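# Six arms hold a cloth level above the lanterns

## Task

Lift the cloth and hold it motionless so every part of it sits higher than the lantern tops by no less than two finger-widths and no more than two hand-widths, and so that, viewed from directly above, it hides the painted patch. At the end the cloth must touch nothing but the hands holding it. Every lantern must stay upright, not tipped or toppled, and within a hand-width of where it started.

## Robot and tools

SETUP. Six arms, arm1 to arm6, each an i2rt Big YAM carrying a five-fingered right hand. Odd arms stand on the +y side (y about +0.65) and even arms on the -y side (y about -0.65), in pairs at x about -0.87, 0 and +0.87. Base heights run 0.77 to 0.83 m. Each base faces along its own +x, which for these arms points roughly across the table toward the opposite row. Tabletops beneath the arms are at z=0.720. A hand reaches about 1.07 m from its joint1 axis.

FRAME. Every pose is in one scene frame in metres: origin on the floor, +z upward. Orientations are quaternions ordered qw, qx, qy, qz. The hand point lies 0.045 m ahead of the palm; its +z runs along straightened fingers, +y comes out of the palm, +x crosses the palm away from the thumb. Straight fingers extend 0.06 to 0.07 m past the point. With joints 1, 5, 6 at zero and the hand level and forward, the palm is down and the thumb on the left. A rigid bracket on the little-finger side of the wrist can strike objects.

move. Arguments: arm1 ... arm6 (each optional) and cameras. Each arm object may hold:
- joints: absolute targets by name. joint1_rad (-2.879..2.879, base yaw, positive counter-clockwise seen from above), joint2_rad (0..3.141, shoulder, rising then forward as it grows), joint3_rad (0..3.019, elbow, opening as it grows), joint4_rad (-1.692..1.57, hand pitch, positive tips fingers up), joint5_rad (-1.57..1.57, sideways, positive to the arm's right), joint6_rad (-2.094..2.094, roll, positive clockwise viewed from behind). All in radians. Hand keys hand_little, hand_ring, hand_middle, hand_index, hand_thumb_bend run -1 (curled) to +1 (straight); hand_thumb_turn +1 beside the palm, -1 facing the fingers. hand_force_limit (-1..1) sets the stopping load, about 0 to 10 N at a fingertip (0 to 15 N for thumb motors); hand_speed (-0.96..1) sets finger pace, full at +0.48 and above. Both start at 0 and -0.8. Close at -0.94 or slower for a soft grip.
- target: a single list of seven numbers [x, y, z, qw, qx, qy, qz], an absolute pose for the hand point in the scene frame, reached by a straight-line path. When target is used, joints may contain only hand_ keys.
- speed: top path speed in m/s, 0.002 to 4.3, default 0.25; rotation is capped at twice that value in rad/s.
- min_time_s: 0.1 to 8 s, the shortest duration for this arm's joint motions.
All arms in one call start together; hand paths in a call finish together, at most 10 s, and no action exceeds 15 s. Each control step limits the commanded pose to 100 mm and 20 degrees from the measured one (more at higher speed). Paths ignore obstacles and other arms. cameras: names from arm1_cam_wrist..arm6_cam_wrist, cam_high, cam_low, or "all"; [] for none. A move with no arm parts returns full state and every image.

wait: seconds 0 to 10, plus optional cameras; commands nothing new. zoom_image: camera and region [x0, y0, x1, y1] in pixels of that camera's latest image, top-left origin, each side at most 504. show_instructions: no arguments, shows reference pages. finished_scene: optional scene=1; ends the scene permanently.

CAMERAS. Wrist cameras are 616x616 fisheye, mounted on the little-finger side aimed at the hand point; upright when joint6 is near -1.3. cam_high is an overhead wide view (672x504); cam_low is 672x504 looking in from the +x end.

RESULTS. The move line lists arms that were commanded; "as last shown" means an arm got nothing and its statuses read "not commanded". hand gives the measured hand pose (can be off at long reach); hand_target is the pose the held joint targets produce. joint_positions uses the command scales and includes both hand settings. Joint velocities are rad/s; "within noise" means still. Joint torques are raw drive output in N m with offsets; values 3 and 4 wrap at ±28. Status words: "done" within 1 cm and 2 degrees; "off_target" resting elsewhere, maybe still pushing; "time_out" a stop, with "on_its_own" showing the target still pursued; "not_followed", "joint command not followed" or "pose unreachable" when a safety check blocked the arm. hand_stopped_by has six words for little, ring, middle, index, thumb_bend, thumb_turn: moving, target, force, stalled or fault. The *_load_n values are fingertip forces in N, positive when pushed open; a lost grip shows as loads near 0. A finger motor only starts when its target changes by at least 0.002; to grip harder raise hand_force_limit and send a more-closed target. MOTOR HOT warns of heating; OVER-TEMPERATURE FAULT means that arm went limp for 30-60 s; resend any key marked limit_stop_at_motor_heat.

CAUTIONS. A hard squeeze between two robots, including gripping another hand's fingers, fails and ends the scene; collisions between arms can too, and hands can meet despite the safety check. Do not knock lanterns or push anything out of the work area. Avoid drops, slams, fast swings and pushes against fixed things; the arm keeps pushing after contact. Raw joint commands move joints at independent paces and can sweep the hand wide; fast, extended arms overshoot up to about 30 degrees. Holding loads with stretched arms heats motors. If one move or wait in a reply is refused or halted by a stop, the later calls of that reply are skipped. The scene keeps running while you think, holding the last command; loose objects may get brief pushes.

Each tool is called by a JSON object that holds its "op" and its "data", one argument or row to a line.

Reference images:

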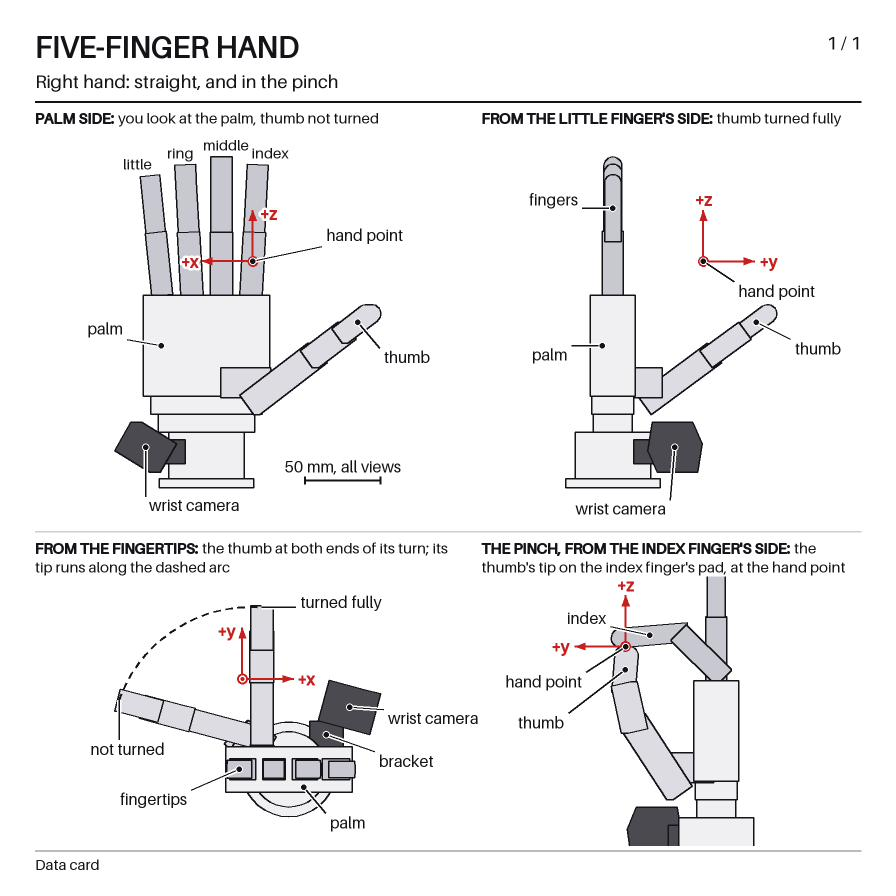

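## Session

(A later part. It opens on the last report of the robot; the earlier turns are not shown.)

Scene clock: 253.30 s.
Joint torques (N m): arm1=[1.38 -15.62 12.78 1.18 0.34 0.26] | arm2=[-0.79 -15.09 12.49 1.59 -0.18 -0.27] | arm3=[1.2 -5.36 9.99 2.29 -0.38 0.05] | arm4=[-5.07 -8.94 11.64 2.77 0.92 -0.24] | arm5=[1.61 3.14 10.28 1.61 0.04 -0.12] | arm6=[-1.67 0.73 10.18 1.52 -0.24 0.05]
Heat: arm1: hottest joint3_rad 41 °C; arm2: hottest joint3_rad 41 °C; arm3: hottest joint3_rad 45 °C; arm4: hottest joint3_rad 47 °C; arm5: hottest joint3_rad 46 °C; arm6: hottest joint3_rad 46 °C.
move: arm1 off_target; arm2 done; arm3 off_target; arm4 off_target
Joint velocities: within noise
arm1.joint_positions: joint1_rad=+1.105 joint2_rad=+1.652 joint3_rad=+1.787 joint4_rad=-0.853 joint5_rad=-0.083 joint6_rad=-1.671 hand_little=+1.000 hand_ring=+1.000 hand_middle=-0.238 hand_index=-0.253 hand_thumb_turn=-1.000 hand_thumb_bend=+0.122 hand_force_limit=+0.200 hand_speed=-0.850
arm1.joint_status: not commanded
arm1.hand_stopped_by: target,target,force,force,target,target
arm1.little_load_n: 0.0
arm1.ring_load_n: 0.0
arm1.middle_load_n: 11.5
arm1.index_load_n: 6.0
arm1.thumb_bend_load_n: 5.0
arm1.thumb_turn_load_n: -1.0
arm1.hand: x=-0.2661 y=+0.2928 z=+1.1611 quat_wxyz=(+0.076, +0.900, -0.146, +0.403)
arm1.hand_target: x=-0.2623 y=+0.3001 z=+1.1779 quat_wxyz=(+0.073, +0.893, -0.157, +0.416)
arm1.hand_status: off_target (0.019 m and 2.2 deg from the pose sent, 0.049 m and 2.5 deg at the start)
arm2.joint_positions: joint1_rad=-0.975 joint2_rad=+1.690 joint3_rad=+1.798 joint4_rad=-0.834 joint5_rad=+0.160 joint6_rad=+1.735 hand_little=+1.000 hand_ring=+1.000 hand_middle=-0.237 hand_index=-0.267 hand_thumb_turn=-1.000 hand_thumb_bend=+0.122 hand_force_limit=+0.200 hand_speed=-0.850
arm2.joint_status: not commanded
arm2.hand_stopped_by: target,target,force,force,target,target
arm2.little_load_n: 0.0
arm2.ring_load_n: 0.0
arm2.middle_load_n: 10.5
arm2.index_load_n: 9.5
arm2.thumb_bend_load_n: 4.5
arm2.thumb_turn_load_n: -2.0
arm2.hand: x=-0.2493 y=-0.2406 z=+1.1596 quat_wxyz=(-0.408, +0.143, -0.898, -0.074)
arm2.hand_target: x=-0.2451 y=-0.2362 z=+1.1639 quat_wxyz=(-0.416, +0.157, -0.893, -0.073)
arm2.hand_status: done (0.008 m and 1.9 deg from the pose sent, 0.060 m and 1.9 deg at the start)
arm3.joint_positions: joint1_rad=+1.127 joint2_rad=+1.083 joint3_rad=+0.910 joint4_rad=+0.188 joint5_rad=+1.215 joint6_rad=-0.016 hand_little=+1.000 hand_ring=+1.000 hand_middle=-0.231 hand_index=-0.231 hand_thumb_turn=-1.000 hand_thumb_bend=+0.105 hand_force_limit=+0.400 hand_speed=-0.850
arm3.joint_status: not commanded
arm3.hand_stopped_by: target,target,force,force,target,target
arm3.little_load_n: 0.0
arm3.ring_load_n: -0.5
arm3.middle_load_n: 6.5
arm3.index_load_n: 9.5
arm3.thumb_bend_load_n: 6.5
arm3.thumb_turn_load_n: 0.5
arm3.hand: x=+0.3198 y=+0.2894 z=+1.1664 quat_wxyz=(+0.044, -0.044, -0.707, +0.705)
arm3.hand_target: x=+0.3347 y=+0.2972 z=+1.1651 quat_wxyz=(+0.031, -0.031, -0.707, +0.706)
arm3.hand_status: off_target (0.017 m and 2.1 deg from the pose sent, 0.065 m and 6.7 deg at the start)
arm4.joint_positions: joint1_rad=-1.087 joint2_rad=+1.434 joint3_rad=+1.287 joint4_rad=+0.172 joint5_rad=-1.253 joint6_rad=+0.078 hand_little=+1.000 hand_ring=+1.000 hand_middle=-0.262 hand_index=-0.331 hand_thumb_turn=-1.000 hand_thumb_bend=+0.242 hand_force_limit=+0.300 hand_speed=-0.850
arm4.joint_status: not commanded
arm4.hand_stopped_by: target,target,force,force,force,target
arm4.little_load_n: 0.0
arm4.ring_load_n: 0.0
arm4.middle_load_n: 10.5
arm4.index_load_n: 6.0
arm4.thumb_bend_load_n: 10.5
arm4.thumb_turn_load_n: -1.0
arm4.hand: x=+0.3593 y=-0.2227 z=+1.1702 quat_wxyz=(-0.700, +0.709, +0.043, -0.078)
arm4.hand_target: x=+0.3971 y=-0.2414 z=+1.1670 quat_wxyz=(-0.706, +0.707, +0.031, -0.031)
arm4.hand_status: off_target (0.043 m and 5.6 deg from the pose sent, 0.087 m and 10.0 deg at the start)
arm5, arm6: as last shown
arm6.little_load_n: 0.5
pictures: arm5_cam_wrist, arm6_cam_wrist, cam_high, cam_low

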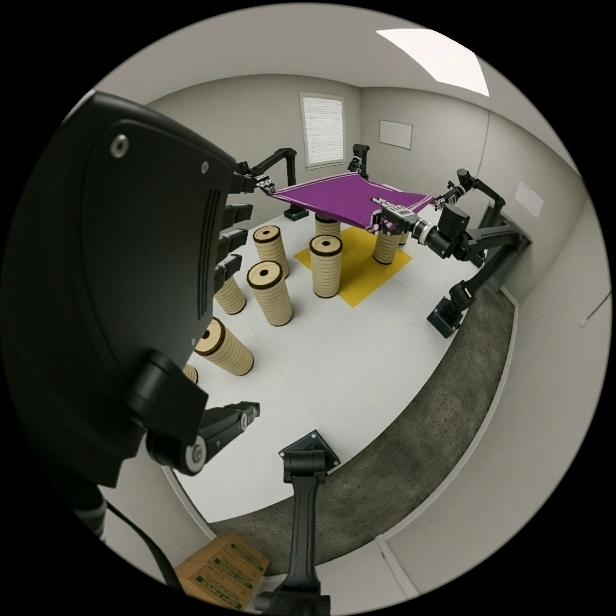

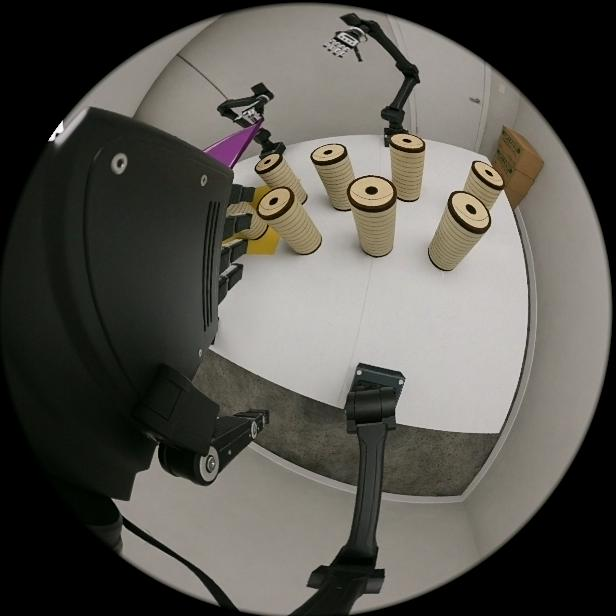

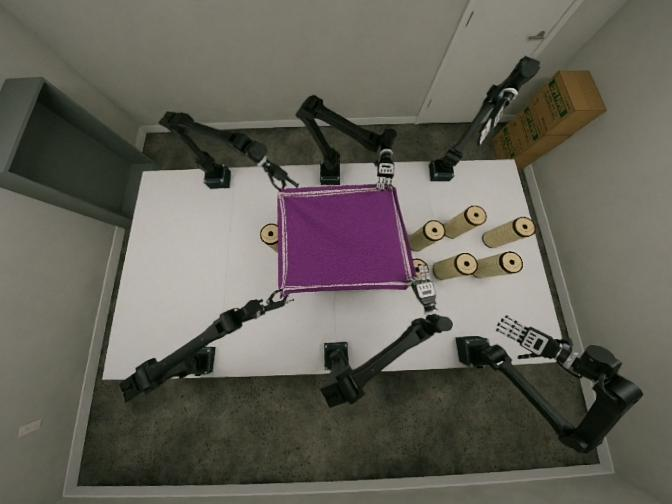

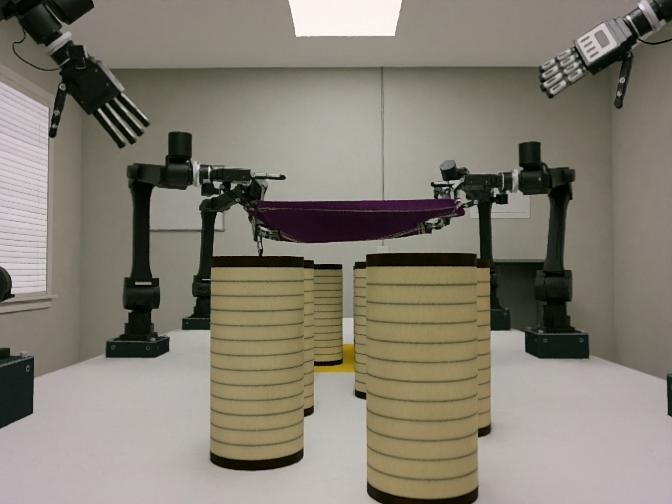

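{"op": "wait", "data": {
  "seconds": 0.1,
  "cameras": ["arm3_cam_wrist", "arm4_cam_wrist", "arm1_cam_wrist", "arm2_cam_wrist"]
}}

{"op": "zoom_image", "data": {
  "camera": "arm3_cam_wrist",
  "region": [200, 180, 440, 420]
}}

{"op": "zoom_image", "data": {
  "camera": "arm4_cam_wrist",
  "region": [200, 180, 440, 420]
}}

Scene clock: 256.90 s.
Joint torques (N m): arm1=[1.32 -16.26 12.45 1.02 0.37 0.24] | arm2=[-0.73 -15.21 12.48 1.58 -0.18 -0.26] | arm3=[1.26 -5.36 10.02 2.24 -0.39 0.06] | arm4=[-5.07 -9 11.66 2.7 0.92 -0.24] | arm5=[1.38 3.02 10.21 1.58 0.04 -0.13] | arm6=[-1.73 0.79 10.18 1.52 -0.24 0.05]
Heat: arm1: hottest joint3_rad 41 °C; arm2: hottest joint3_rad 41 °C; arm3: hottest joint3_rad 45 °C; arm4: hottest joint3_rad 47 °C; arm5: hottest joint3_rad 46 °C; arm6: hottest joint3_rad 46 °C.
Joint velocities: within noise
arm1.joint_positions: joint1_rad=+1.105 joint2_rad=+1.652 joint3_rad=+1.787 joint4_rad=-0.853 joint5_rad=-0.083 joint6_rad=-1.671 hand_little=+1.000 hand_ring=+1.000 hand_middle=-0.238 hand_index=-0.253 hand_thumb_turn=-1.000 hand_thumb_bend=+0.122 hand_force_limit=+0.200 hand_speed=-0.850
arm1.joint_status: not commanded
arm1.hand_stopped_by: target,target,force,force,target,target
arm1.little_load_n: 0.0
arm1.ring_load_n: 0.5
arm1.middle_load_n: 11.5
arm1.index_load_n: 6.0
arm1.thumb_bend_load_n: 5.0
arm1.thumb_turn_load_n: -1.0
arm1.hand: x=-0.2661 y=+0.2928 z=+1.1611 quat_wxyz=(+0.076, +0.900, -0.146, +0.403)
arm1.hand_target: x=-0.2623 y=+0.3001 z=+1.1779 quat_wxyz=(+0.073, +0.893, -0.157, +0.416)
arm1.hand_status: off_target (0.019 m and 2.2 deg from the pose sent, 0.049 m and 2.5 deg at the start)
arm2.joint_positions: joint1_rad=-0.975 joint2_rad=+1.690 joint3_rad=+1.798 joint4_rad=-0.834 joint5_rad=+0.160 joint6_rad=+1.735 hand_little=+1.000 hand_ring=+1.000 hand_middle=-0.237 hand_index=-0.267 hand_thumb_turn=-1.000 hand_thumb_bend=+0.122 hand_force_limit=+0.200 hand_speed=-0.850
arm2.joint_status: not commanded
arm2.hand_stopped_by: target,target,force,force,target,target
arm2.little_load_n: 0.0
arm2.ring_load_n: 0.0
arm2.middle_load_n: 10.5
arm2.index_load_n: 10.0
arm2.thumb_bend_load_n: 4.5
arm2.thumb_turn_load_n: -2.0
arm2.hand: x=-0.2493 y=-0.2406 z=+1.1596 quat_wxyz=(-0.408, +0.143, -0.898, -0.074)
arm2.hand_target: x=-0.2451 y=-0.2362 z=+1.1639 quat_wxyz=(-0.416, +0.157, -0.893, -0.073)
arm2.hand_status: done (0.008 m and 1.9 deg from the pose sent, 0.060 m and 1.9 deg at the start)
arm3.joint_positions: joint1_rad=+1.127 joint2_rad=+1.083 joint3_rad=+0.910 joint4_rad=+0.188 joint5_rad=+1.215 joint6_rad=-0.016 hand_little=+1.000 hand_ring=+1.000 hand_middle=-0.231 hand_index=-0.231 hand_thumb_turn=-1.000 hand_thumb_bend=+0.105 hand_force_limit=+0.400 hand_speed=-0.850
arm3.joint_status: not commanded
arm3.hand_stopped_by: target,target,force,force,target,target
arm3.little_load_n: 0.0
arm3.ring_load_n: 0.0
arm3.middle_load_n: 6.5
arm3.index_load_n: 9.5
arm3.thumb_bend_load_n: 6.5
arm3.thumb_turn_load_n: 0.5
arm3.hand: x=+0.3198 y=+0.2894 z=+1.1665 quat_wxyz=(+0.044, -0.044, -0.707, +0.705)
arm3.hand_target: x=+0.3347 y=+0.2972 z=+1.1652 quat_wxyz=(+0.031, -0.031, -0.706, +0.706)
arm3.hand_status: off_target (0.017 m and 2.1 deg from the pose sent, 0.065 m and 6.7 deg at the start)
arm4.joint_positions: joint1_rad=-1.087 joint2_rad=+1.434 joint3_rad=+1.287 joint4_rad=+0.173 joint5_rad=-1.253 joint6_rad=+0.078 hand_little=+1.000 hand_ring=+1.000 hand_middle=-0.262 hand_index=-0.331 hand_thumb_turn=-1.000 hand_thumb_bend=+0.242 hand_force_limit=+0.300 hand_speed=-0.850
arm4.joint_status: not commanded
arm4.hand_stopped_by: target,target,force,force,force,target
arm4.little_load_n: 0.0
arm4.ring_load_n: 0.0
arm4.middle_load_n: 10.5
arm4.index_load_n: 6.0
arm4.thumb_bend_load_n: 10.5
arm4.thumb_turn_load_n: -1.0
arm4.hand: x=+0.3593 y=-0.2227 z=+1.1702 quat_wxyz=(-0.700, +0.708, +0.043, -0.078)
arm4.hand_target: x=+0.3971 y=-0.2414 z=+1.1669 quat_wxyz=(-0.706, +0.707, +0.031, -0.031)
arm4.hand_status: off_target (0.043 m and 5.6 deg from the pose sent, 0.087 m and 10.0 deg at the start)
arm5.joint_positions: joint1_rad=-0.567 joint2_rad=+0.648 joint3_rad=+1.496 joint4_rad=-1.291 joint5_rad=-0.051 joint6_rad=-1.219 hand_little=+1.000 hand_ring=+1.000 hand_middle=+1.000 hand_index=+1.000 hand_thumb_turn=+1.000 hand_thumb_bend=+1.000 hand_force_limit=+0.000 hand_speed=-0.800
arm5.joint_status: not commanded
arm5.hand_stopped_by: target,target,target,target,target,target
arm5.little_load_n: 0.0
arm5.ring_load_n: 0.0
arm5.middle_load_n: 0.0
arm5.index_load_n: 0.0
arm5.thumb_bend_load_n: 0.0
arm5.thumb_turn_load_n: 0.0
arm5.hand: x=+0.7059 y=+0.4742 z=+1.3339 quat_wxyz=(+0.409, +0.268, -0.803, +0.342)
arm5.hand_target: x=+0.7066 y=+0.4752 z=+1.3450 quat_wxyz=(+0.418, +0.266, -0.796, +0.349)
arm5.hand_status: not commanded
arm6.joint_positions: joint1_rad=+0.364 joint2_rad=+0.631 joint3_rad=+1.355 joint4_rad=-1.510 joint5_rad=-0.294 joint6_rad=-0.998 hand_little=+1.000 hand_ring=+1.000 hand_middle=+1.000 hand_index=+1.000 hand_thumb_turn=+1.000 hand_thumb_bend=+1.000 hand_force_limit=+0.000 hand_speed=-0.800
arm6.joint_status: not commanded
arm6.hand_stopped_by: target,target,target,target,target,target
arm6.little_load_n: 0.0
arm6.ring_load_n: -0.5
arm6.middle_load_n: 0.0
arm6.index_load_n: 0.0
arm6.thumb_bend_load_n: 0.0
arm6.thumb_turn_load_n: 0.0
arm6.hand: x=+0.7749 y=-0.4888 z=+1.2560 quat_wxyz=(-0.403, +0.670, +0.623, -0.013)
arm6.hand_target: x=+0.7749 y=-0.4887 z=+1.2640 quat_wxyz=(-0.412, +0.666, +0.622, -0.010)
arm6.hand_status: not commanded
wait: 0.10 s; at rest from the start
pictures: arm1_cam_wrist, arm2_cam_wrist, arm3_cam_wrist, arm4_cam_wrist
arm1_cam_wrist: T_world_to_cam=[[-0.13874, -0.97298, 0.18454, 0.03912], [-0.96085, 0.08712, -0.26303, 0.02427], [0.23985, -0.21381, -0.94697, 1.33724]] pos_world=[-0.29198, 0.32187, 1.2655]
arm2_cam_wrist: T_world_to_cam=[[-0.41941, 0.88687, -0.19382, 0.34059], [0.05076, 0.23609, 0.9704, -1.05643], [0.90638, 0.39716, -0.14404, 0.60409]] pos_world=[-0.35106, -0.29256, 1.17819]
arm3_cam_wrist: T_world_to_cam=[[-0.22303, 0.03958, -0.97401, 1.19834], [0.90784, 0.37239, -0.19275, -0.17085], [0.35508, -0.92723, -0.11898, 0.40644]] pos_world=[0.27806, 0.39306, 1.18262]
arm4_cam_wrist: T_world_to_cam=[[0.16937, 0.01504, -0.98544, 1.09891], [-0.77378, -0.61724, -0.14241, 0.31401], [-0.6104, 0.78663, -0.09291, 0.61437]] pos_world=[0.43186, -0.30598, 1.1847]

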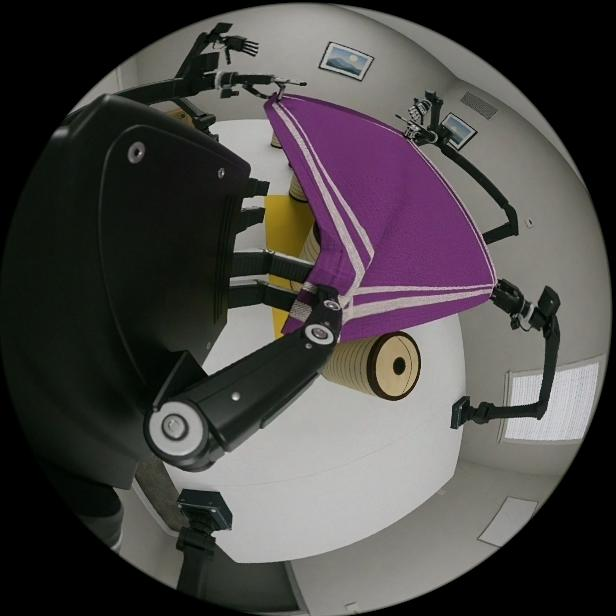

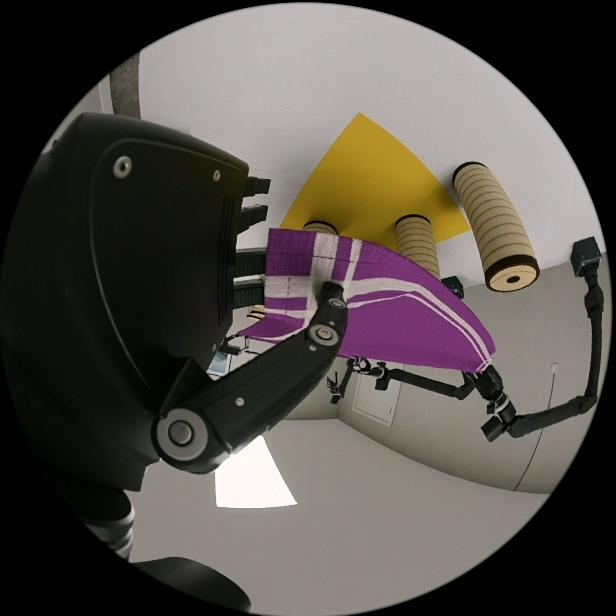

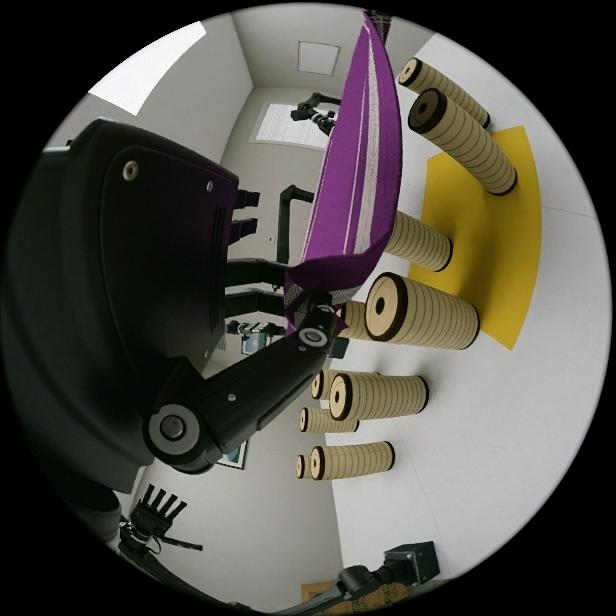

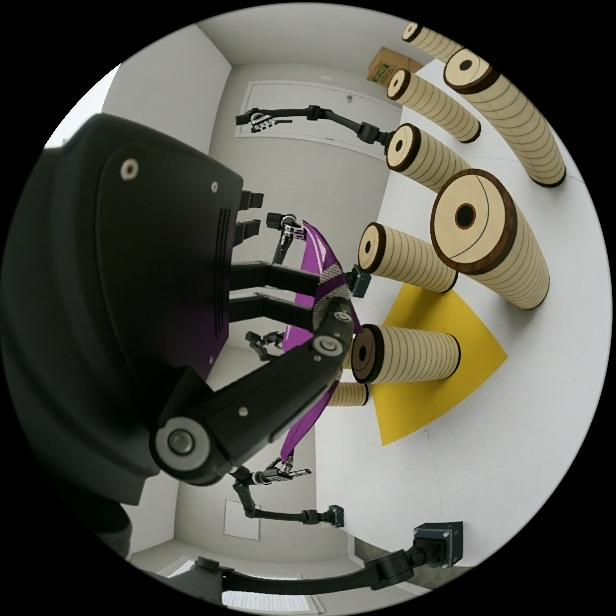

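Scaled by 2.100 from the camera's image (finer frame: 880x880).

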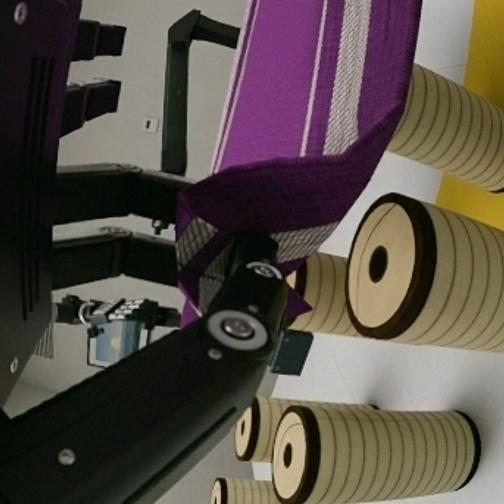

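Scaled by 2.100 from the camera's image (finer frame: 880x880).

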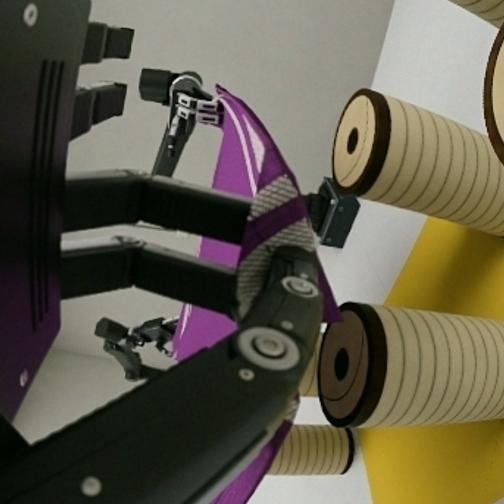

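{"op": "move", "data": {
  "arm1": {"target": [-0.270, 0.305, 1.150, 0.0734, 0.8925, -0.1573, 0.4162], "speed": 0.03},
  "arm2": {"target": [-0.259, -0.240, 1.138, 0.4162, -0.1573, 0.8925, 0.0734], "speed": 0.03},
  "arm3": {"target": [0.334, 0.308, 1.135, -0.0309, 0.0309, 0.7064, -0.7064], "speed": 0.03},
  "arm4": {"target": [0.387, -0.234, 1.135, 0.7064, -0.7064, -0.0309, 0.0309], "speed": 0.03},
  "cameras": ["cam_high", "cam_low"]
}}

{"op": "zoom_image", "data": {
  "camera": "cam_high",
  "region": [260, 170, 430, 310]
}}

{"op": "zoom_image", "data": {
  "camera": "cam_low",
  "region": [220, 140, 470, 290]
}}

Scene clock: 260.53 s.
Joint torques (N m): arm1=[1.44 -18.2 10.37 0.91 0.28 0.23] | arm2=[-0.32 -17.96 10.06 1.5 0.03 -0.22] | arm3=[1.79 -5.36 9.25 2.21 -0.28 0.04] | arm4=[-3.72 -8.88 11.03 2.62 0.93 -0.25] | arm5=[1.55 3.19 10.21 1.54 0.05 -0.1] | arm6=[-1.73 0.73 10.19 1.51 -0.24 0.05]
Heat: arm1: hottest joint3_rad 41 °C; arm2: hottest joint3_rad 41 °C; arm3: hottest joint3_rad 45 °C; arm4: hottest joint3_rad 47 °C; arm5: hottest joint3_rad 46 °C; arm6: hottest joint3_rad 46 °C.
move: arm1 off_target; arm2 off_target; arm3 off_target; arm4 off_target
Joint velocities: within noise
arm1.joint_positions: joint1_rad=+1.105 joint2_rad=+1.645 joint3_rad=+1.702 joint4_rad=-0.772 joint5_rad=-0.081 joint6_rad=-1.667 hand_little=+1.000 hand_ring=+1.000 hand_middle=-0.238 hand_index=-0.253 hand_thumb_turn=-1.000 hand_thumb_bend=+0.122 hand_force_limit=+0.200 hand_speed=-0.850
arm1.joint_status: not commanded
arm1.hand_stopped_by: target,target,force,force,target,target
arm1.little_load_n: 0.0
arm1.ring_load_n: 0.0
arm1.middle_load_n: 11.5
arm1.index_load_n: 6.0
arm1.thumb_bend_load_n: 5.0
arm1.thumb_turn_load_n: -0.5
arm1.hand: x=-0.2661 y=+0.2925 z=+1.1326 quat_wxyz=(+0.077, +0.899, -0.148, +0.404)
arm1.hand_target: x=-0.2699 y=+0.3046 z=+1.1497 quat_wxyz=(+0.073, +0.893, -0.157, +0.416)
arm1.hand_status: off_target (0.022 m and 1.9 deg from the pose sent, 0.017 m and 2.2 deg at the start)
arm2.joint_positions: joint1_rad=-0.975 joint2_rad=+1.682 joint3_rad=+1.702 joint4_rad=-0.752 joint5_rad=+0.160 joint6_rad=+1.734 hand_little=+1.000 hand_ring=+1.000 hand_middle=-0.237 hand_index=-0.267 hand_thumb_turn=-1.000 hand_thumb_bend=+0.122 hand_force_limit=+0.200 hand_speed=-0.850
arm2.joint_status: not commanded
arm2.hand_stopped_by: target,target,force,force,target,target
arm2.little_load_n: 0.0
arm2.ring_load_n: 0.0
arm2.middle_load_n: 11.0
arm2.index_load_n: 10.0
arm2.thumb_bend_load_n: 4.5
arm2.thumb_turn_load_n: -2.0
arm2.hand: x=-0.2506 y=-0.2416 z=+1.1248 quat_wxyz=(-0.405, +0.144, -0.900, -0.073)
arm2.hand_target: x=-0.2588 y=-0.2401 z=+1.1379 quat_wxyz=(-0.416, +0.157, -0.893, -0.073)
arm2.hand_status: off_target (0.016 m and 2.1 deg from the pose sent, 0.024 m and 1.9 deg at the start)
arm3.joint_positions: joint1_rad=+1.145 joint2_rad=+1.089 joint3_rad=+0.839 joint4_rad=+0.273 joint5_rad=+1.238 joint6_rad=-0.016 hand_little=+1.000 hand_ring=+1.000 hand_middle=-0.231 hand_index=-0.231 hand_thumb_turn=-1.000 hand_thumb_bend=+0.105 hand_force_limit=+0.400 hand_speed=-0.850
arm3.joint_status: not commanded
arm3.hand_stopped_by: target,target,force,force,target,target
arm3.little_load_n: 0.0
arm3.ring_load_n: 0.0
arm3.middle_load_n: 6.5
arm3.index_load_n: 11.0
arm3.thumb_bend_load_n: 6.5
arm3.thumb_turn_load_n: 1.0
arm3.hand: x=+0.3186 y=+0.2969 z=+1.1396 quat_wxyz=(+0.044, -0.048, -0.706, +0.706)
arm3.hand_target: x=+0.3335 y=+0.3079 z=+1.1352 quat_wxyz=(+0.031, -0.031, -0.706, +0.706)
arm3.hand_status: off_target (0.020 m and 2.4 deg from the pose sent, 0.039 m and 2.2 deg at the start)
arm4.joint_positions: joint1_rad=-1.085 joint2_rad=+1.434 joint3_rad=+1.206 joint4_rad=+0.258 joint5_rad=-1.230 joint6_rad=+0.078 hand_little=+1.000 hand_ring=+1.000 hand_middle=-0.262 hand_index=-0.331 hand_thumb_turn=-1.000 hand_thumb_bend=+0.242 hand_force_limit=+0.300 hand_speed=-0.850
arm4.joint_status: not commanded
arm4.hand_stopped_by: target,target,force,force,force,target
arm4.little_load_n: 0.0
arm4.ring_load_n: 0.0
arm4.middle_load_n: 12.0
arm4.index_load_n: 6.0
arm4.thumb_bend_load_n: 11.0
arm4.thumb_turn_load_n: -1.0
arm4.hand: x=+0.3580 y=-0.2236 z=+1.1403 quat_wxyz=(-0.702, +0.708, +0.037, -0.069)
arm4.hand_target: x=+0.3860 y=-0.2349 z=+1.1350 quat_wxyz=(-0.706, +0.707, +0.031, -0.031)
arm4.hand_status: off_target (0.031 m and 4.5 deg from the pose sent, 0.046 m and 5.6 deg at the start)
arm5, arm6: as last shown
arm5.middle_load_n: -0.5
arm6.ring_load_n: 0.0

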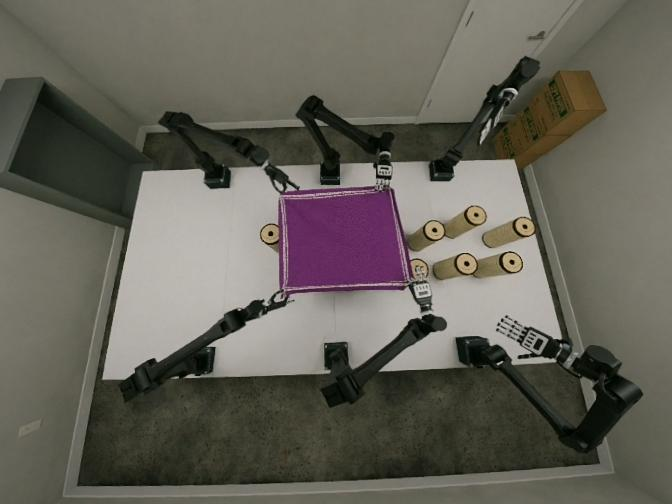

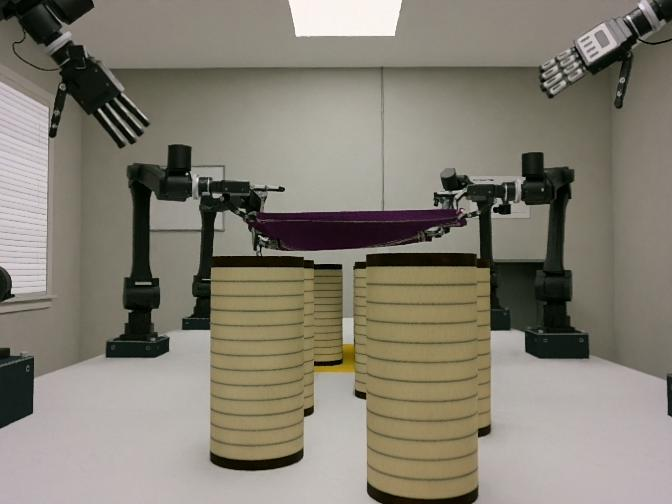

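Scaled by 2.965.

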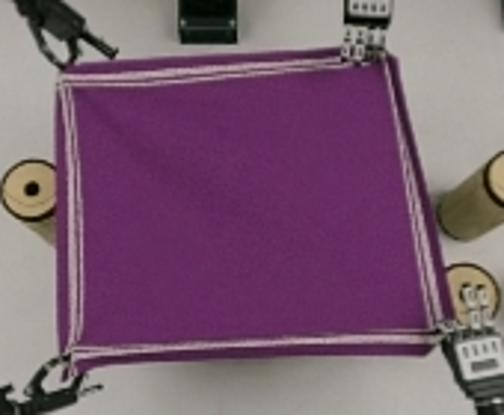

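Scaled by 2.016.

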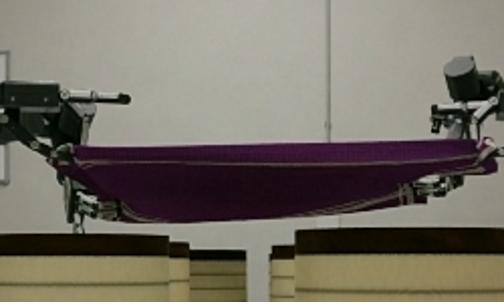

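{"op": "wait", "data": {
  "seconds": 0.5,
  "cameras": ["cam_high","cam_low"]
}}

{"op": "zoom_image", "data": {
  "camera": "cam_high",
  "region": [260, 170, 430, 310]
}}

{"op": "zoom_image", "data": {
  "camera": "cam_low",
  "region": [220, 140, 470, 290]
}}

Scene clock: 262.50 s.
Joint torques (N m): arm1=[0.85 -17.73 10.28 0.99 0.28 0.16] | arm2=[-0.26 -18.14 10.04 1.47 0.03 -0.22] | arm3=[1.73 -5.42 9.25 2.18 -0.28 0.05] | arm4=[-3.66 -9.11 11.03 2.66 0.92 -0.26] | arm5=[1.49 3.08 10.22 1.58 0.04 -0.11] | arm6=[-1.73 0.79 10.18 1.51 -0.24 0.05]
Heat: arm1: hottest joint3_rad 41 °C; arm2: hottest joint3_rad 41 °C; arm3: hottest joint3_rad 44 °C; arm4: hottest joint3_rad 47 °C; arm5: hottest joint3_rad 46 °C; arm6: hottest joint3_rad 46 °C.
Joint velocities: within noise
arm1.joint_positions: joint1_rad=+1.105 joint2_rad=+1.645 joint3_rad=+1.702 joint4_rad=-0.772 joint5_rad=-0.081 joint6_rad=-1.667 hand_little=+1.000 hand_ring=+1.000 hand_middle=-0.238 hand_index=-0.253 hand_thumb_turn=-1.000 hand_thumb_bend=+0.122 hand_force_limit=+0.200 hand_speed=-0.850
arm1.joint_status: not commanded
arm1.hand_stopped_by: target,target,force,force,target,target
arm1.little_load_n: 0.0
arm1.ring_load_n: 0.0
arm1.middle_load_n: 11.0
arm1.index_load_n: 6.0
arm1.thumb_bend_load_n: 5.5
arm1.thumb_turn_load_n: -0.5
arm1.hand: x=-0.2661 y=+0.2925 z=+1.1326 quat_wxyz=(+0.077, +0.899, -0.148, +0.404)
arm1.hand_target: x=-0.2699 y=+0.3046 z=+1.1497 quat_wxyz=(+0.073, +0.893, -0.157, +0.416)
arm1.hand_status: off_target (0.022 m and 1.9 deg from the pose sent, 0.017 m and 2.2 deg at the start)
arm2.joint_positions: joint1_rad=-0.975 joint2_rad=+1.682 joint3_rad=+1.702 joint4_rad=-0.752 joint5_rad=+0.160 joint6_rad=+1.734 hand_little=+1.000 hand_ring=+1.000 hand_middle=-0.237 hand_index=-0.267 hand_thumb_turn=-1.000 hand_thumb_bend=+0.122 hand_force_limit=+0.200 hand_speed=-0.850
arm2.joint_status: not commanded
arm2.hand_stopped_by: target,target,force,force,target,target
arm2.little_load_n: 0.0
arm2.ring_load_n: 0.0
arm2.middle_load_n: 10.5
arm2.index_load_n: 10.0
arm2.thumb_bend_load_n: 4.5
arm2.thumb_turn_load_n: -2.0
arm2.hand: x=-0.2506 y=-0.2416 z=+1.1248 quat_wxyz=(-0.405, +0.144, -0.900, -0.073)
arm2.hand_target: x=-0.2588 y=-0.2401 z=+1.1379 quat_wxyz=(-0.416, +0.157, -0.893, -0.073)
arm2.hand_status: off_target (0.016 m and 2.1 deg from the pose sent, 0.024 m and 1.9 deg at the start)
arm3.joint_positions: joint1_rad=+1.145 joint2_rad=+1.089 joint3_rad=+0.839 joint4_rad=+0.273 joint5_rad=+1.238 joint6_rad=-0.016 hand_little=+1.000 hand_ring=+1.000 hand_middle=-0.231 hand_index=-0.231 hand_thumb_turn=-1.000 hand_thumb_bend=+0.105 hand_force_limit=+0.400 hand_speed=-0.850
arm3.joint_status: not commanded
arm3.hand_stopped_by: target,target,force,force,target,target
arm3.little_load_n: 0.0
arm3.ring_load_n: 0.0
arm3.middle_load_n: 6.5
arm3.index_load_n: 11.0
arm3.thumb_bend_load_n: 7.0
arm3.thumb_turn_load_n: 1.0
arm3.hand: x=+0.3186 y=+0.2969 z=+1.1396 quat_wxyz=(+0.044, -0.048, -0.706, +0.706)
arm3.hand_target: x=+0.3335 y=+0.3080 z=+1.1352 quat_wxyz=(+0.031, -0.031, -0.706, +0.706)
arm3.hand_status: off_target (0.020 m and 2.4 deg from the pose sent, 0.039 m and 2.2 deg at the start)
arm4.joint_positions: joint1_rad=-1.085 joint2_rad=+1.434 joint3_rad=+1.206 joint4_rad=+0.259 joint5_rad=-1.230 joint6_rad=+0.078 hand_little=+1.000 hand_ring=+1.000 hand_middle=-0.262 hand_index=-0.331 hand_thumb_turn=-1.000 hand_thumb_bend=+0.242 hand_force_limit=+0.300 hand_speed=-0.850
arm4.joint_status: not commanded
arm4.hand_stopped_by: target,target,force,force,force,target
arm4.little_load_n: 0.0
arm4.ring_load_n: 0.0
arm4.middle_load_n: 12.0
arm4.index_load_n: 6.0
arm4.thumb_bend_load_n: 10.5
arm4.thumb_turn_load_n: -1.0
arm4.hand: x=+0.3580 y=-0.2236 z=+1.1404 quat_wxyz=(-0.702, +0.708, +0.037, -0.069)
arm4.hand_target: x=+0.3860 y=-0.2349 z=+1.1350 quat_wxyz=(-0.706, +0.707, +0.031, -0.031)
arm4.hand_status: off_target (0.031 m and 4.5 deg from the pose sent, 0.046 m and 5.6 deg at the start)
arm5.joint_positions: joint1_rad=-0.567 joint2_rad=+0.648 joint3_rad=+1.496 joint4_rad=-1.291 joint5_rad=-0.051 joint6_rad=-1.219 hand_little=+1.000 hand_ring=+1.000 hand_middle=+1.000 hand_index=+1.000 hand_thumb_turn=+1.000 hand_thumb_bend=+1.000 hand_force_limit=+0.000 hand_speed=-0.800
arm5.joint_status: not commanded
arm5.hand_stopped_by: target,target,target,target,target,target
arm5.little_load_n: 0.0
arm5.ring_load_n: 0.0
arm5.middle_load_n: 0.0
arm5.index_load_n: 0.0
arm5.thumb_bend_load_n: 0.0
arm5.thumb_turn_load_n: 0.0
arm5.hand: x=+0.7059 y=+0.4742 z=+1.3339 quat_wxyz=(+0.409, +0.268, -0.803, +0.342)
arm5.hand_target: x=+0.7066 y=+0.4752 z=+1.3450 quat_wxyz=(+0.418, +0.266, -0.796, +0.349)
arm5.hand_status: not commanded
arm6.joint_positions: joint1_rad=+0.364 joint2_rad=+0.631 joint3_rad=+1.355 joint4_rad=-1.510 joint5_rad=-0.294 joint6_rad=-0.998 hand_little=+1.000 hand_ring=+1.000 hand_middle=+1.000 hand_index=+1.000 hand_thumb_turn=+1.000 hand_thumb_bend=+1.000 hand_force_limit=+0.000 hand_speed=-0.800
arm6.joint_status: not commanded
arm6.hand_stopped_by: target,target,target,target,target,target
arm6.little_load_n: -0.5
arm6.ring_load_n: 0.0
arm6.middle_load_n: 0.0
arm6.index_load_n: 0.0
arm6.thumb_bend_load_n: 0.0
arm6.thumb_turn_load_n: 0.0
arm6.hand: x=+0.7749 y=-0.4888 z=+1.2560 quat_wxyz=(-0.403, +0.670, +0.623, -0.013)
arm6.hand_target: x=+0.7749 y=-0.4887 z=+1.2640 quat_wxyz=(-0.412, +0.666, +0.622, -0.010)
arm6.hand_status: not commanded
wait: 0.50 s; at rest from the start

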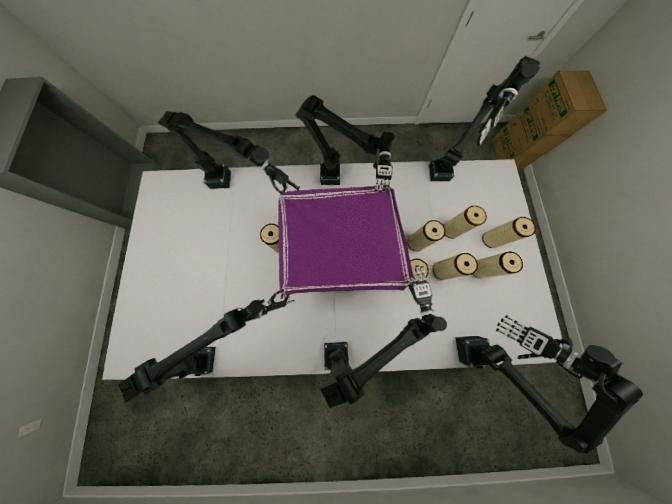

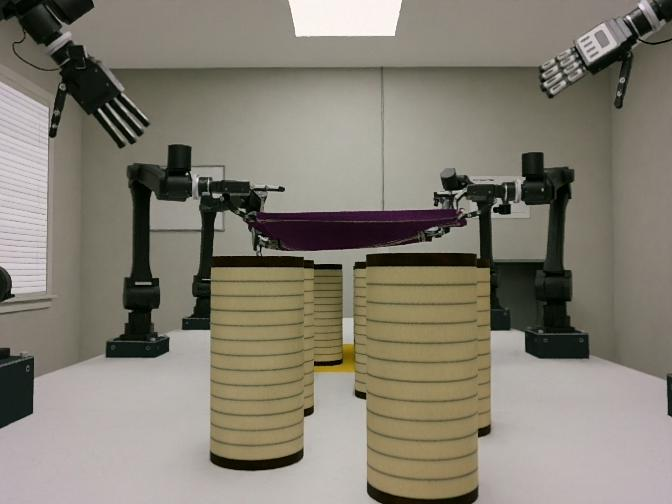

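Scaled by 2.965.

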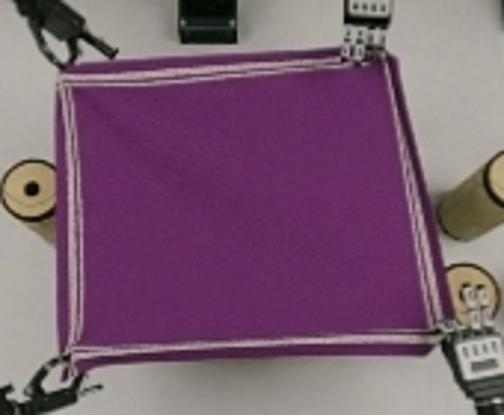

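Scaled by 2.016.

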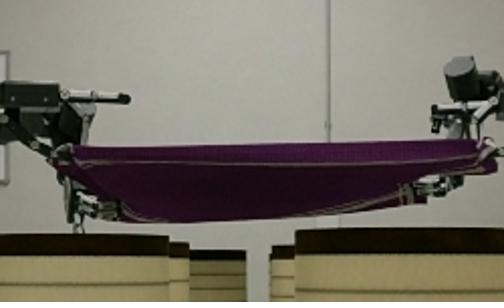

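{"op": "move", "data": {
  "arm1": {"target": [-0.284, 0.319, 1.152, 0.0734, 0.8925, -0.1573, 0.4162], "speed": 0.04},
  "arm2": {"target": [-0.28, -0.225, 1.14, 0.4162, -0.1573, 0.8925, 0.0734], "speed": 0.04},
  "arm3": {"target": [0.327, 0.321, 1.135, -0.0309, 0.0309, 0.7064, -0.7064], "speed": 0.04},
  "arm4": {"target": [0.372, -0.222, 1.135, 0.7064, -0.7064, -0.0309, 0.0309], "speed": 0.04},
  "cameras": ["cam_high", "cam_low"]
}}

{"op": "zoom_image", "data": {
  "camera": "cam_high",
  "region": [260, 170, 430, 310]
}}

{"op": "zoom_image", "data": {
  "camera": "cam_low",
  "region": [220, 140, 470, 290]
}}

Scene clock: 265.73 s.
Joint torques (N m): arm1=[0.73 -17.44 10.17 1.05 0.38 0.32] | arm2=[0.38 -18.2 9.94 1.33 -0.03 -0.02] | arm3=[2.08 -6.59 9.33 1.76 -0.43 0.12] | arm4=[-3.55 -10.4 11.04 2.58 1.05 -0.27] | arm5=[1.55 3.08 10.19 1.62 0.04 -0.13] | arm6=[-1.73 0.73 10.18 1.52 -0.24 0.05]
Heat: arm1: hottest joint3_rad 41 °C; arm2: hottest joint3_rad 41 °C; arm3: hottest joint3_rad 44 °C; arm4: hottest joint3_rad 47 °C; arm5: hottest joint3_rad 46 °C; arm6: hottest joint3_rad 46 °C.
move: arm1 off_target; arm2 off_target; arm3 off_target; arm4 off_target
Joint velocities: within noise
arm1.joint_positions: joint1_rad=+1.120 joint2_rad=+1.597 joint3_rad=+1.648 joint4_rad=-0.764 joint5_rad=-0.073 joint6_rad=-1.664 hand_little=+1.000 hand_ring=+1.000 hand_middle=-0.238 hand_index=-0.253 hand_thumb_turn=-1.000 hand_thumb_bend=+0.122 hand_force_limit=+0.200 hand_speed=-0.850
arm1.joint_status: not commanded
arm1.hand_stopped_by: target,target,force,force,target,target
arm1.little_load_n: 0.0
arm1.ring_load_n: 0.0
arm1.middle_load_n: 12.0
arm1.index_load_n: 6.0
arm1.thumb_bend_load_n: 5.5
arm1.thumb_turn_load_n: -0.5
arm1.hand: x=-0.2779 y=+0.3077 z=+1.1354 quat_wxyz=(+0.077, +0.900, -0.144, +0.405)
arm1.hand_target: x=-0.2838 y=+0.3186 z=+1.1518 quat_wxyz=(+0.073, +0.893, -0.157, +0.416)
arm1.hand_status: off_target (0.021 m and 2.2 deg from the pose sent, 0.037 m and 1.9 deg at the start)
arm2.joint_positions: joint1_rad=-0.941 joint2_rad=+1.661 joint3_rad=+1.678 joint4_rad=-0.752 joint5_rad=+0.194 joint6_rad=+1.742 hand_little=+1.000 hand_ring=+1.000 hand_middle=-0.237 hand_index=-0.266 hand_thumb_turn=-1.000 hand_thumb_bend=+0.122 hand_force_limit=+0.200 hand_speed=-0.850
arm2.joint_status: not commanded
arm2.hand_stopped_by: target,target,force,force,target,target
arm2.little_load_n: 0.0
arm2.ring_load_n: 0.0
arm2.middle_load_n: 10.5
arm2.index_load_n: 10.0
arm2.thumb_bend_load_n: 4.5
arm2.thumb_turn_load_n: -1.0
arm2.hand: x=-0.2676 y=-0.2303 z=+1.1258 quat_wxyz=(-0.408, +0.149, -0.898, -0.067)
arm2.hand_target: x=-0.2798 y=-0.2251 z=+1.1398 quat_wxyz=(-0.416, +0.157, -0.893, -0.073)
arm2.hand_status: off_target (0.020 m and 1.6 deg from the pose sent, 0.037 m and 2.1 deg at the start)
arm3.joint_positions: joint1_rad=+1.168 joint2_rad=+1.072 joint3_rad=+0.814 joint4_rad=+0.273 joint5_rad=+1.268 joint6_rad=-0.026 hand_little=+1.000 hand_ring=+1.000 hand_middle=-0.231 hand_index=-0.231 hand_thumb_turn=-1.000 hand_thumb_bend=+0.105 hand_force_limit=+0.400 hand_speed=-0.850
arm3.joint_status: not commanded
arm3.hand_stopped_by: target,target,force,force,target,target
arm3.little_load_n: 0.0
arm3.ring_load_n: 0.0
arm3.middle_load_n: 6.5
arm3.index_load_n: 11.0
arm3.thumb_bend_load_n: 6.5
arm3.thumb_turn_load_n: 0.5
arm3.hand: x=+0.3134 y=+0.3074 z=+1.1328 quat_wxyz=(+0.052, -0.044, -0.707, +0.704)
arm3.hand_target: x=+0.3266 y=+0.3207 z=+1.1350 quat_wxyz=(+0.031, -0.031, -0.707, +0.706)
arm3.hand_status: off_target (0.019 m and 2.9 deg from the pose sent, 0.026 m and 2.4 deg at the start)
arm4.joint_positions: joint1_rad=-1.049 joint2_rad=+1.434 joint3_rad=+1.185 joint4_rad=+0.259 joint5_rad=-1.198 joint6_rad=+0.078 hand_little=+1.000 hand_ring=+1.000 hand_middle=-0.262 hand_index=-0.331 hand_thumb_turn=-1.000 hand_thumb_bend=+0.242 hand_force_limit=+0.300 hand_speed=-0.850
arm4.joint_status: not commanded
arm4.hand_stopped_by: target,target,force,force,force,target
arm4.little_load_n: 0.0
arm4.ring_load_n: -0.5
arm4.middle_load_n: 11.0
arm4.index_load_n: 6.0
arm4.thumb_bend_load_n: 10.5
arm4.thumb_turn_load_n: -1.0
arm4.hand: x=+0.3462 y=-0.2101 z=+1.1303 quat_wxyz=(-0.699, +0.711, +0.031, -0.077)
arm4.hand_target: x=+0.3712 y=-0.2226 z=+1.1350 quat_wxyz=(-0.706, +0.707, +0.031, -0.031)
arm4.hand_status: off_target (0.029 m and 5.4 deg from the pose sent, 0.015 m and 4.5 deg at the start)
arm5, arm6: as last shown
arm5.little_load_n: 0.5
arm6.little_load_n: 0.0
arm6.middle_load_n: -0.5

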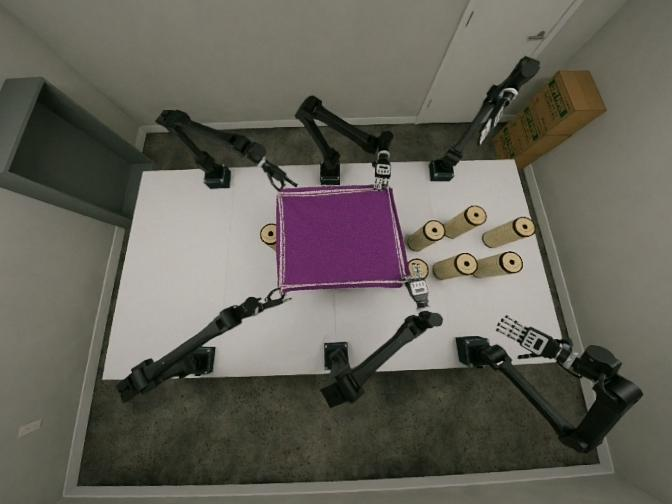

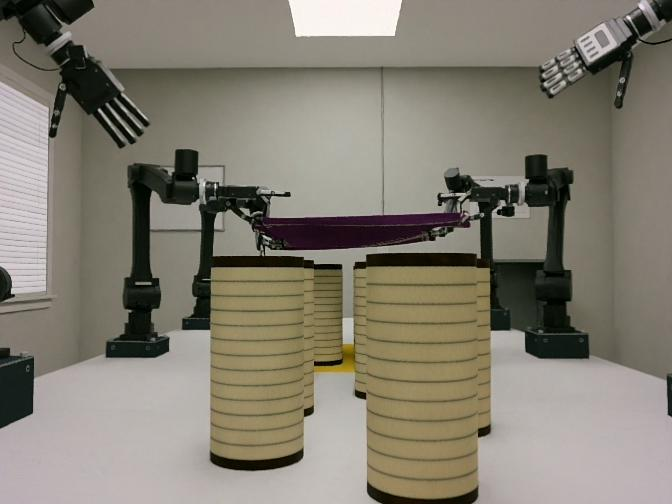

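Scaled by 2.965.

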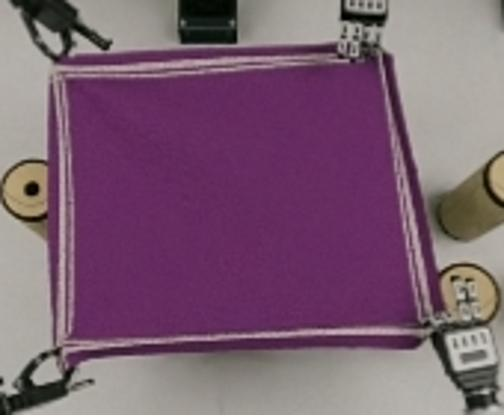

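Scaled by 2.016.

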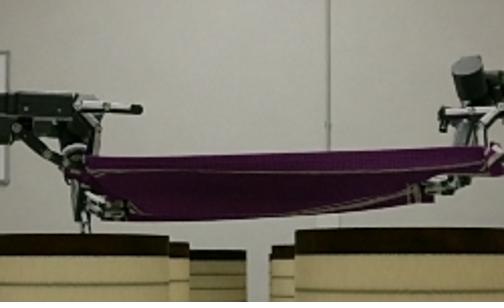

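{"op": "zoom_image", "data": {
  "camera": "cam_high",
  "region": [265, 255, 315, 305]
}}

{"op": "zoom_image", "data": {
  "camera": "cam_high",
  "region": [265, 175, 315, 225]
}}

{"op": "zoom_image", "data": {
  "camera": "cam_high",
  "region": [365, 175, 415, 225]
}}

{"op": "zoom_image", "data": {
  "camera": "cam_high",
  "region": [375, 255, 425, 305]
}}

Scaled by 10.080.

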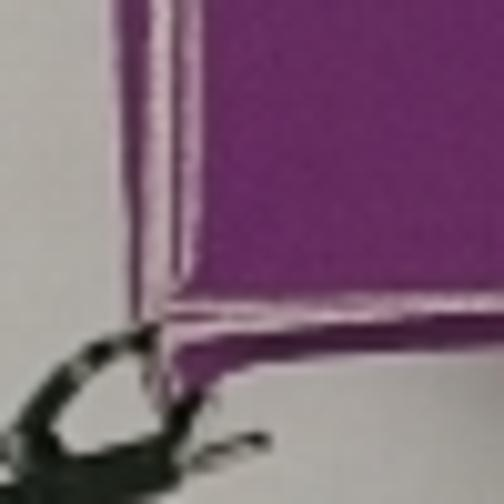

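Scaled by 10.080.

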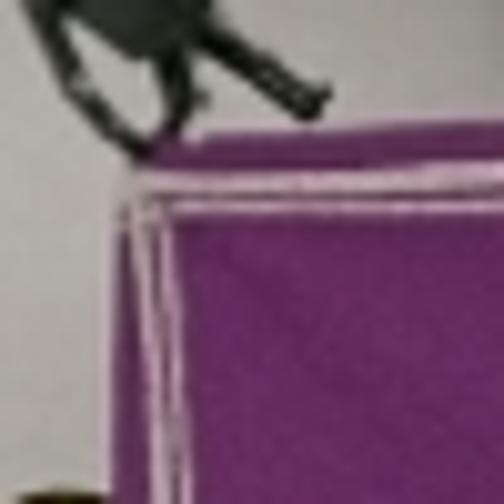

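Scaled by 10.080.

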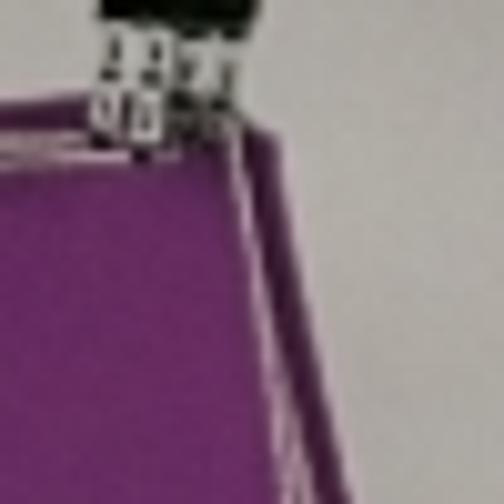

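Scaled by 10.080.

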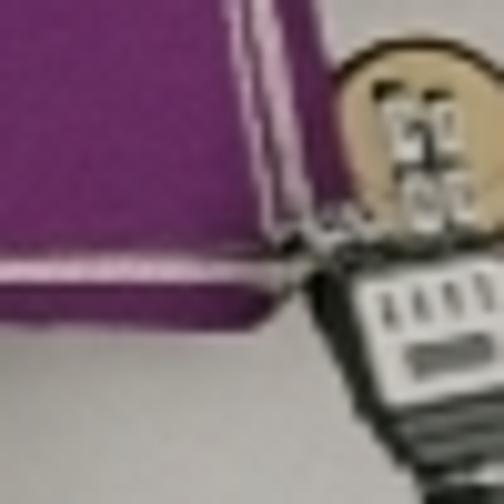

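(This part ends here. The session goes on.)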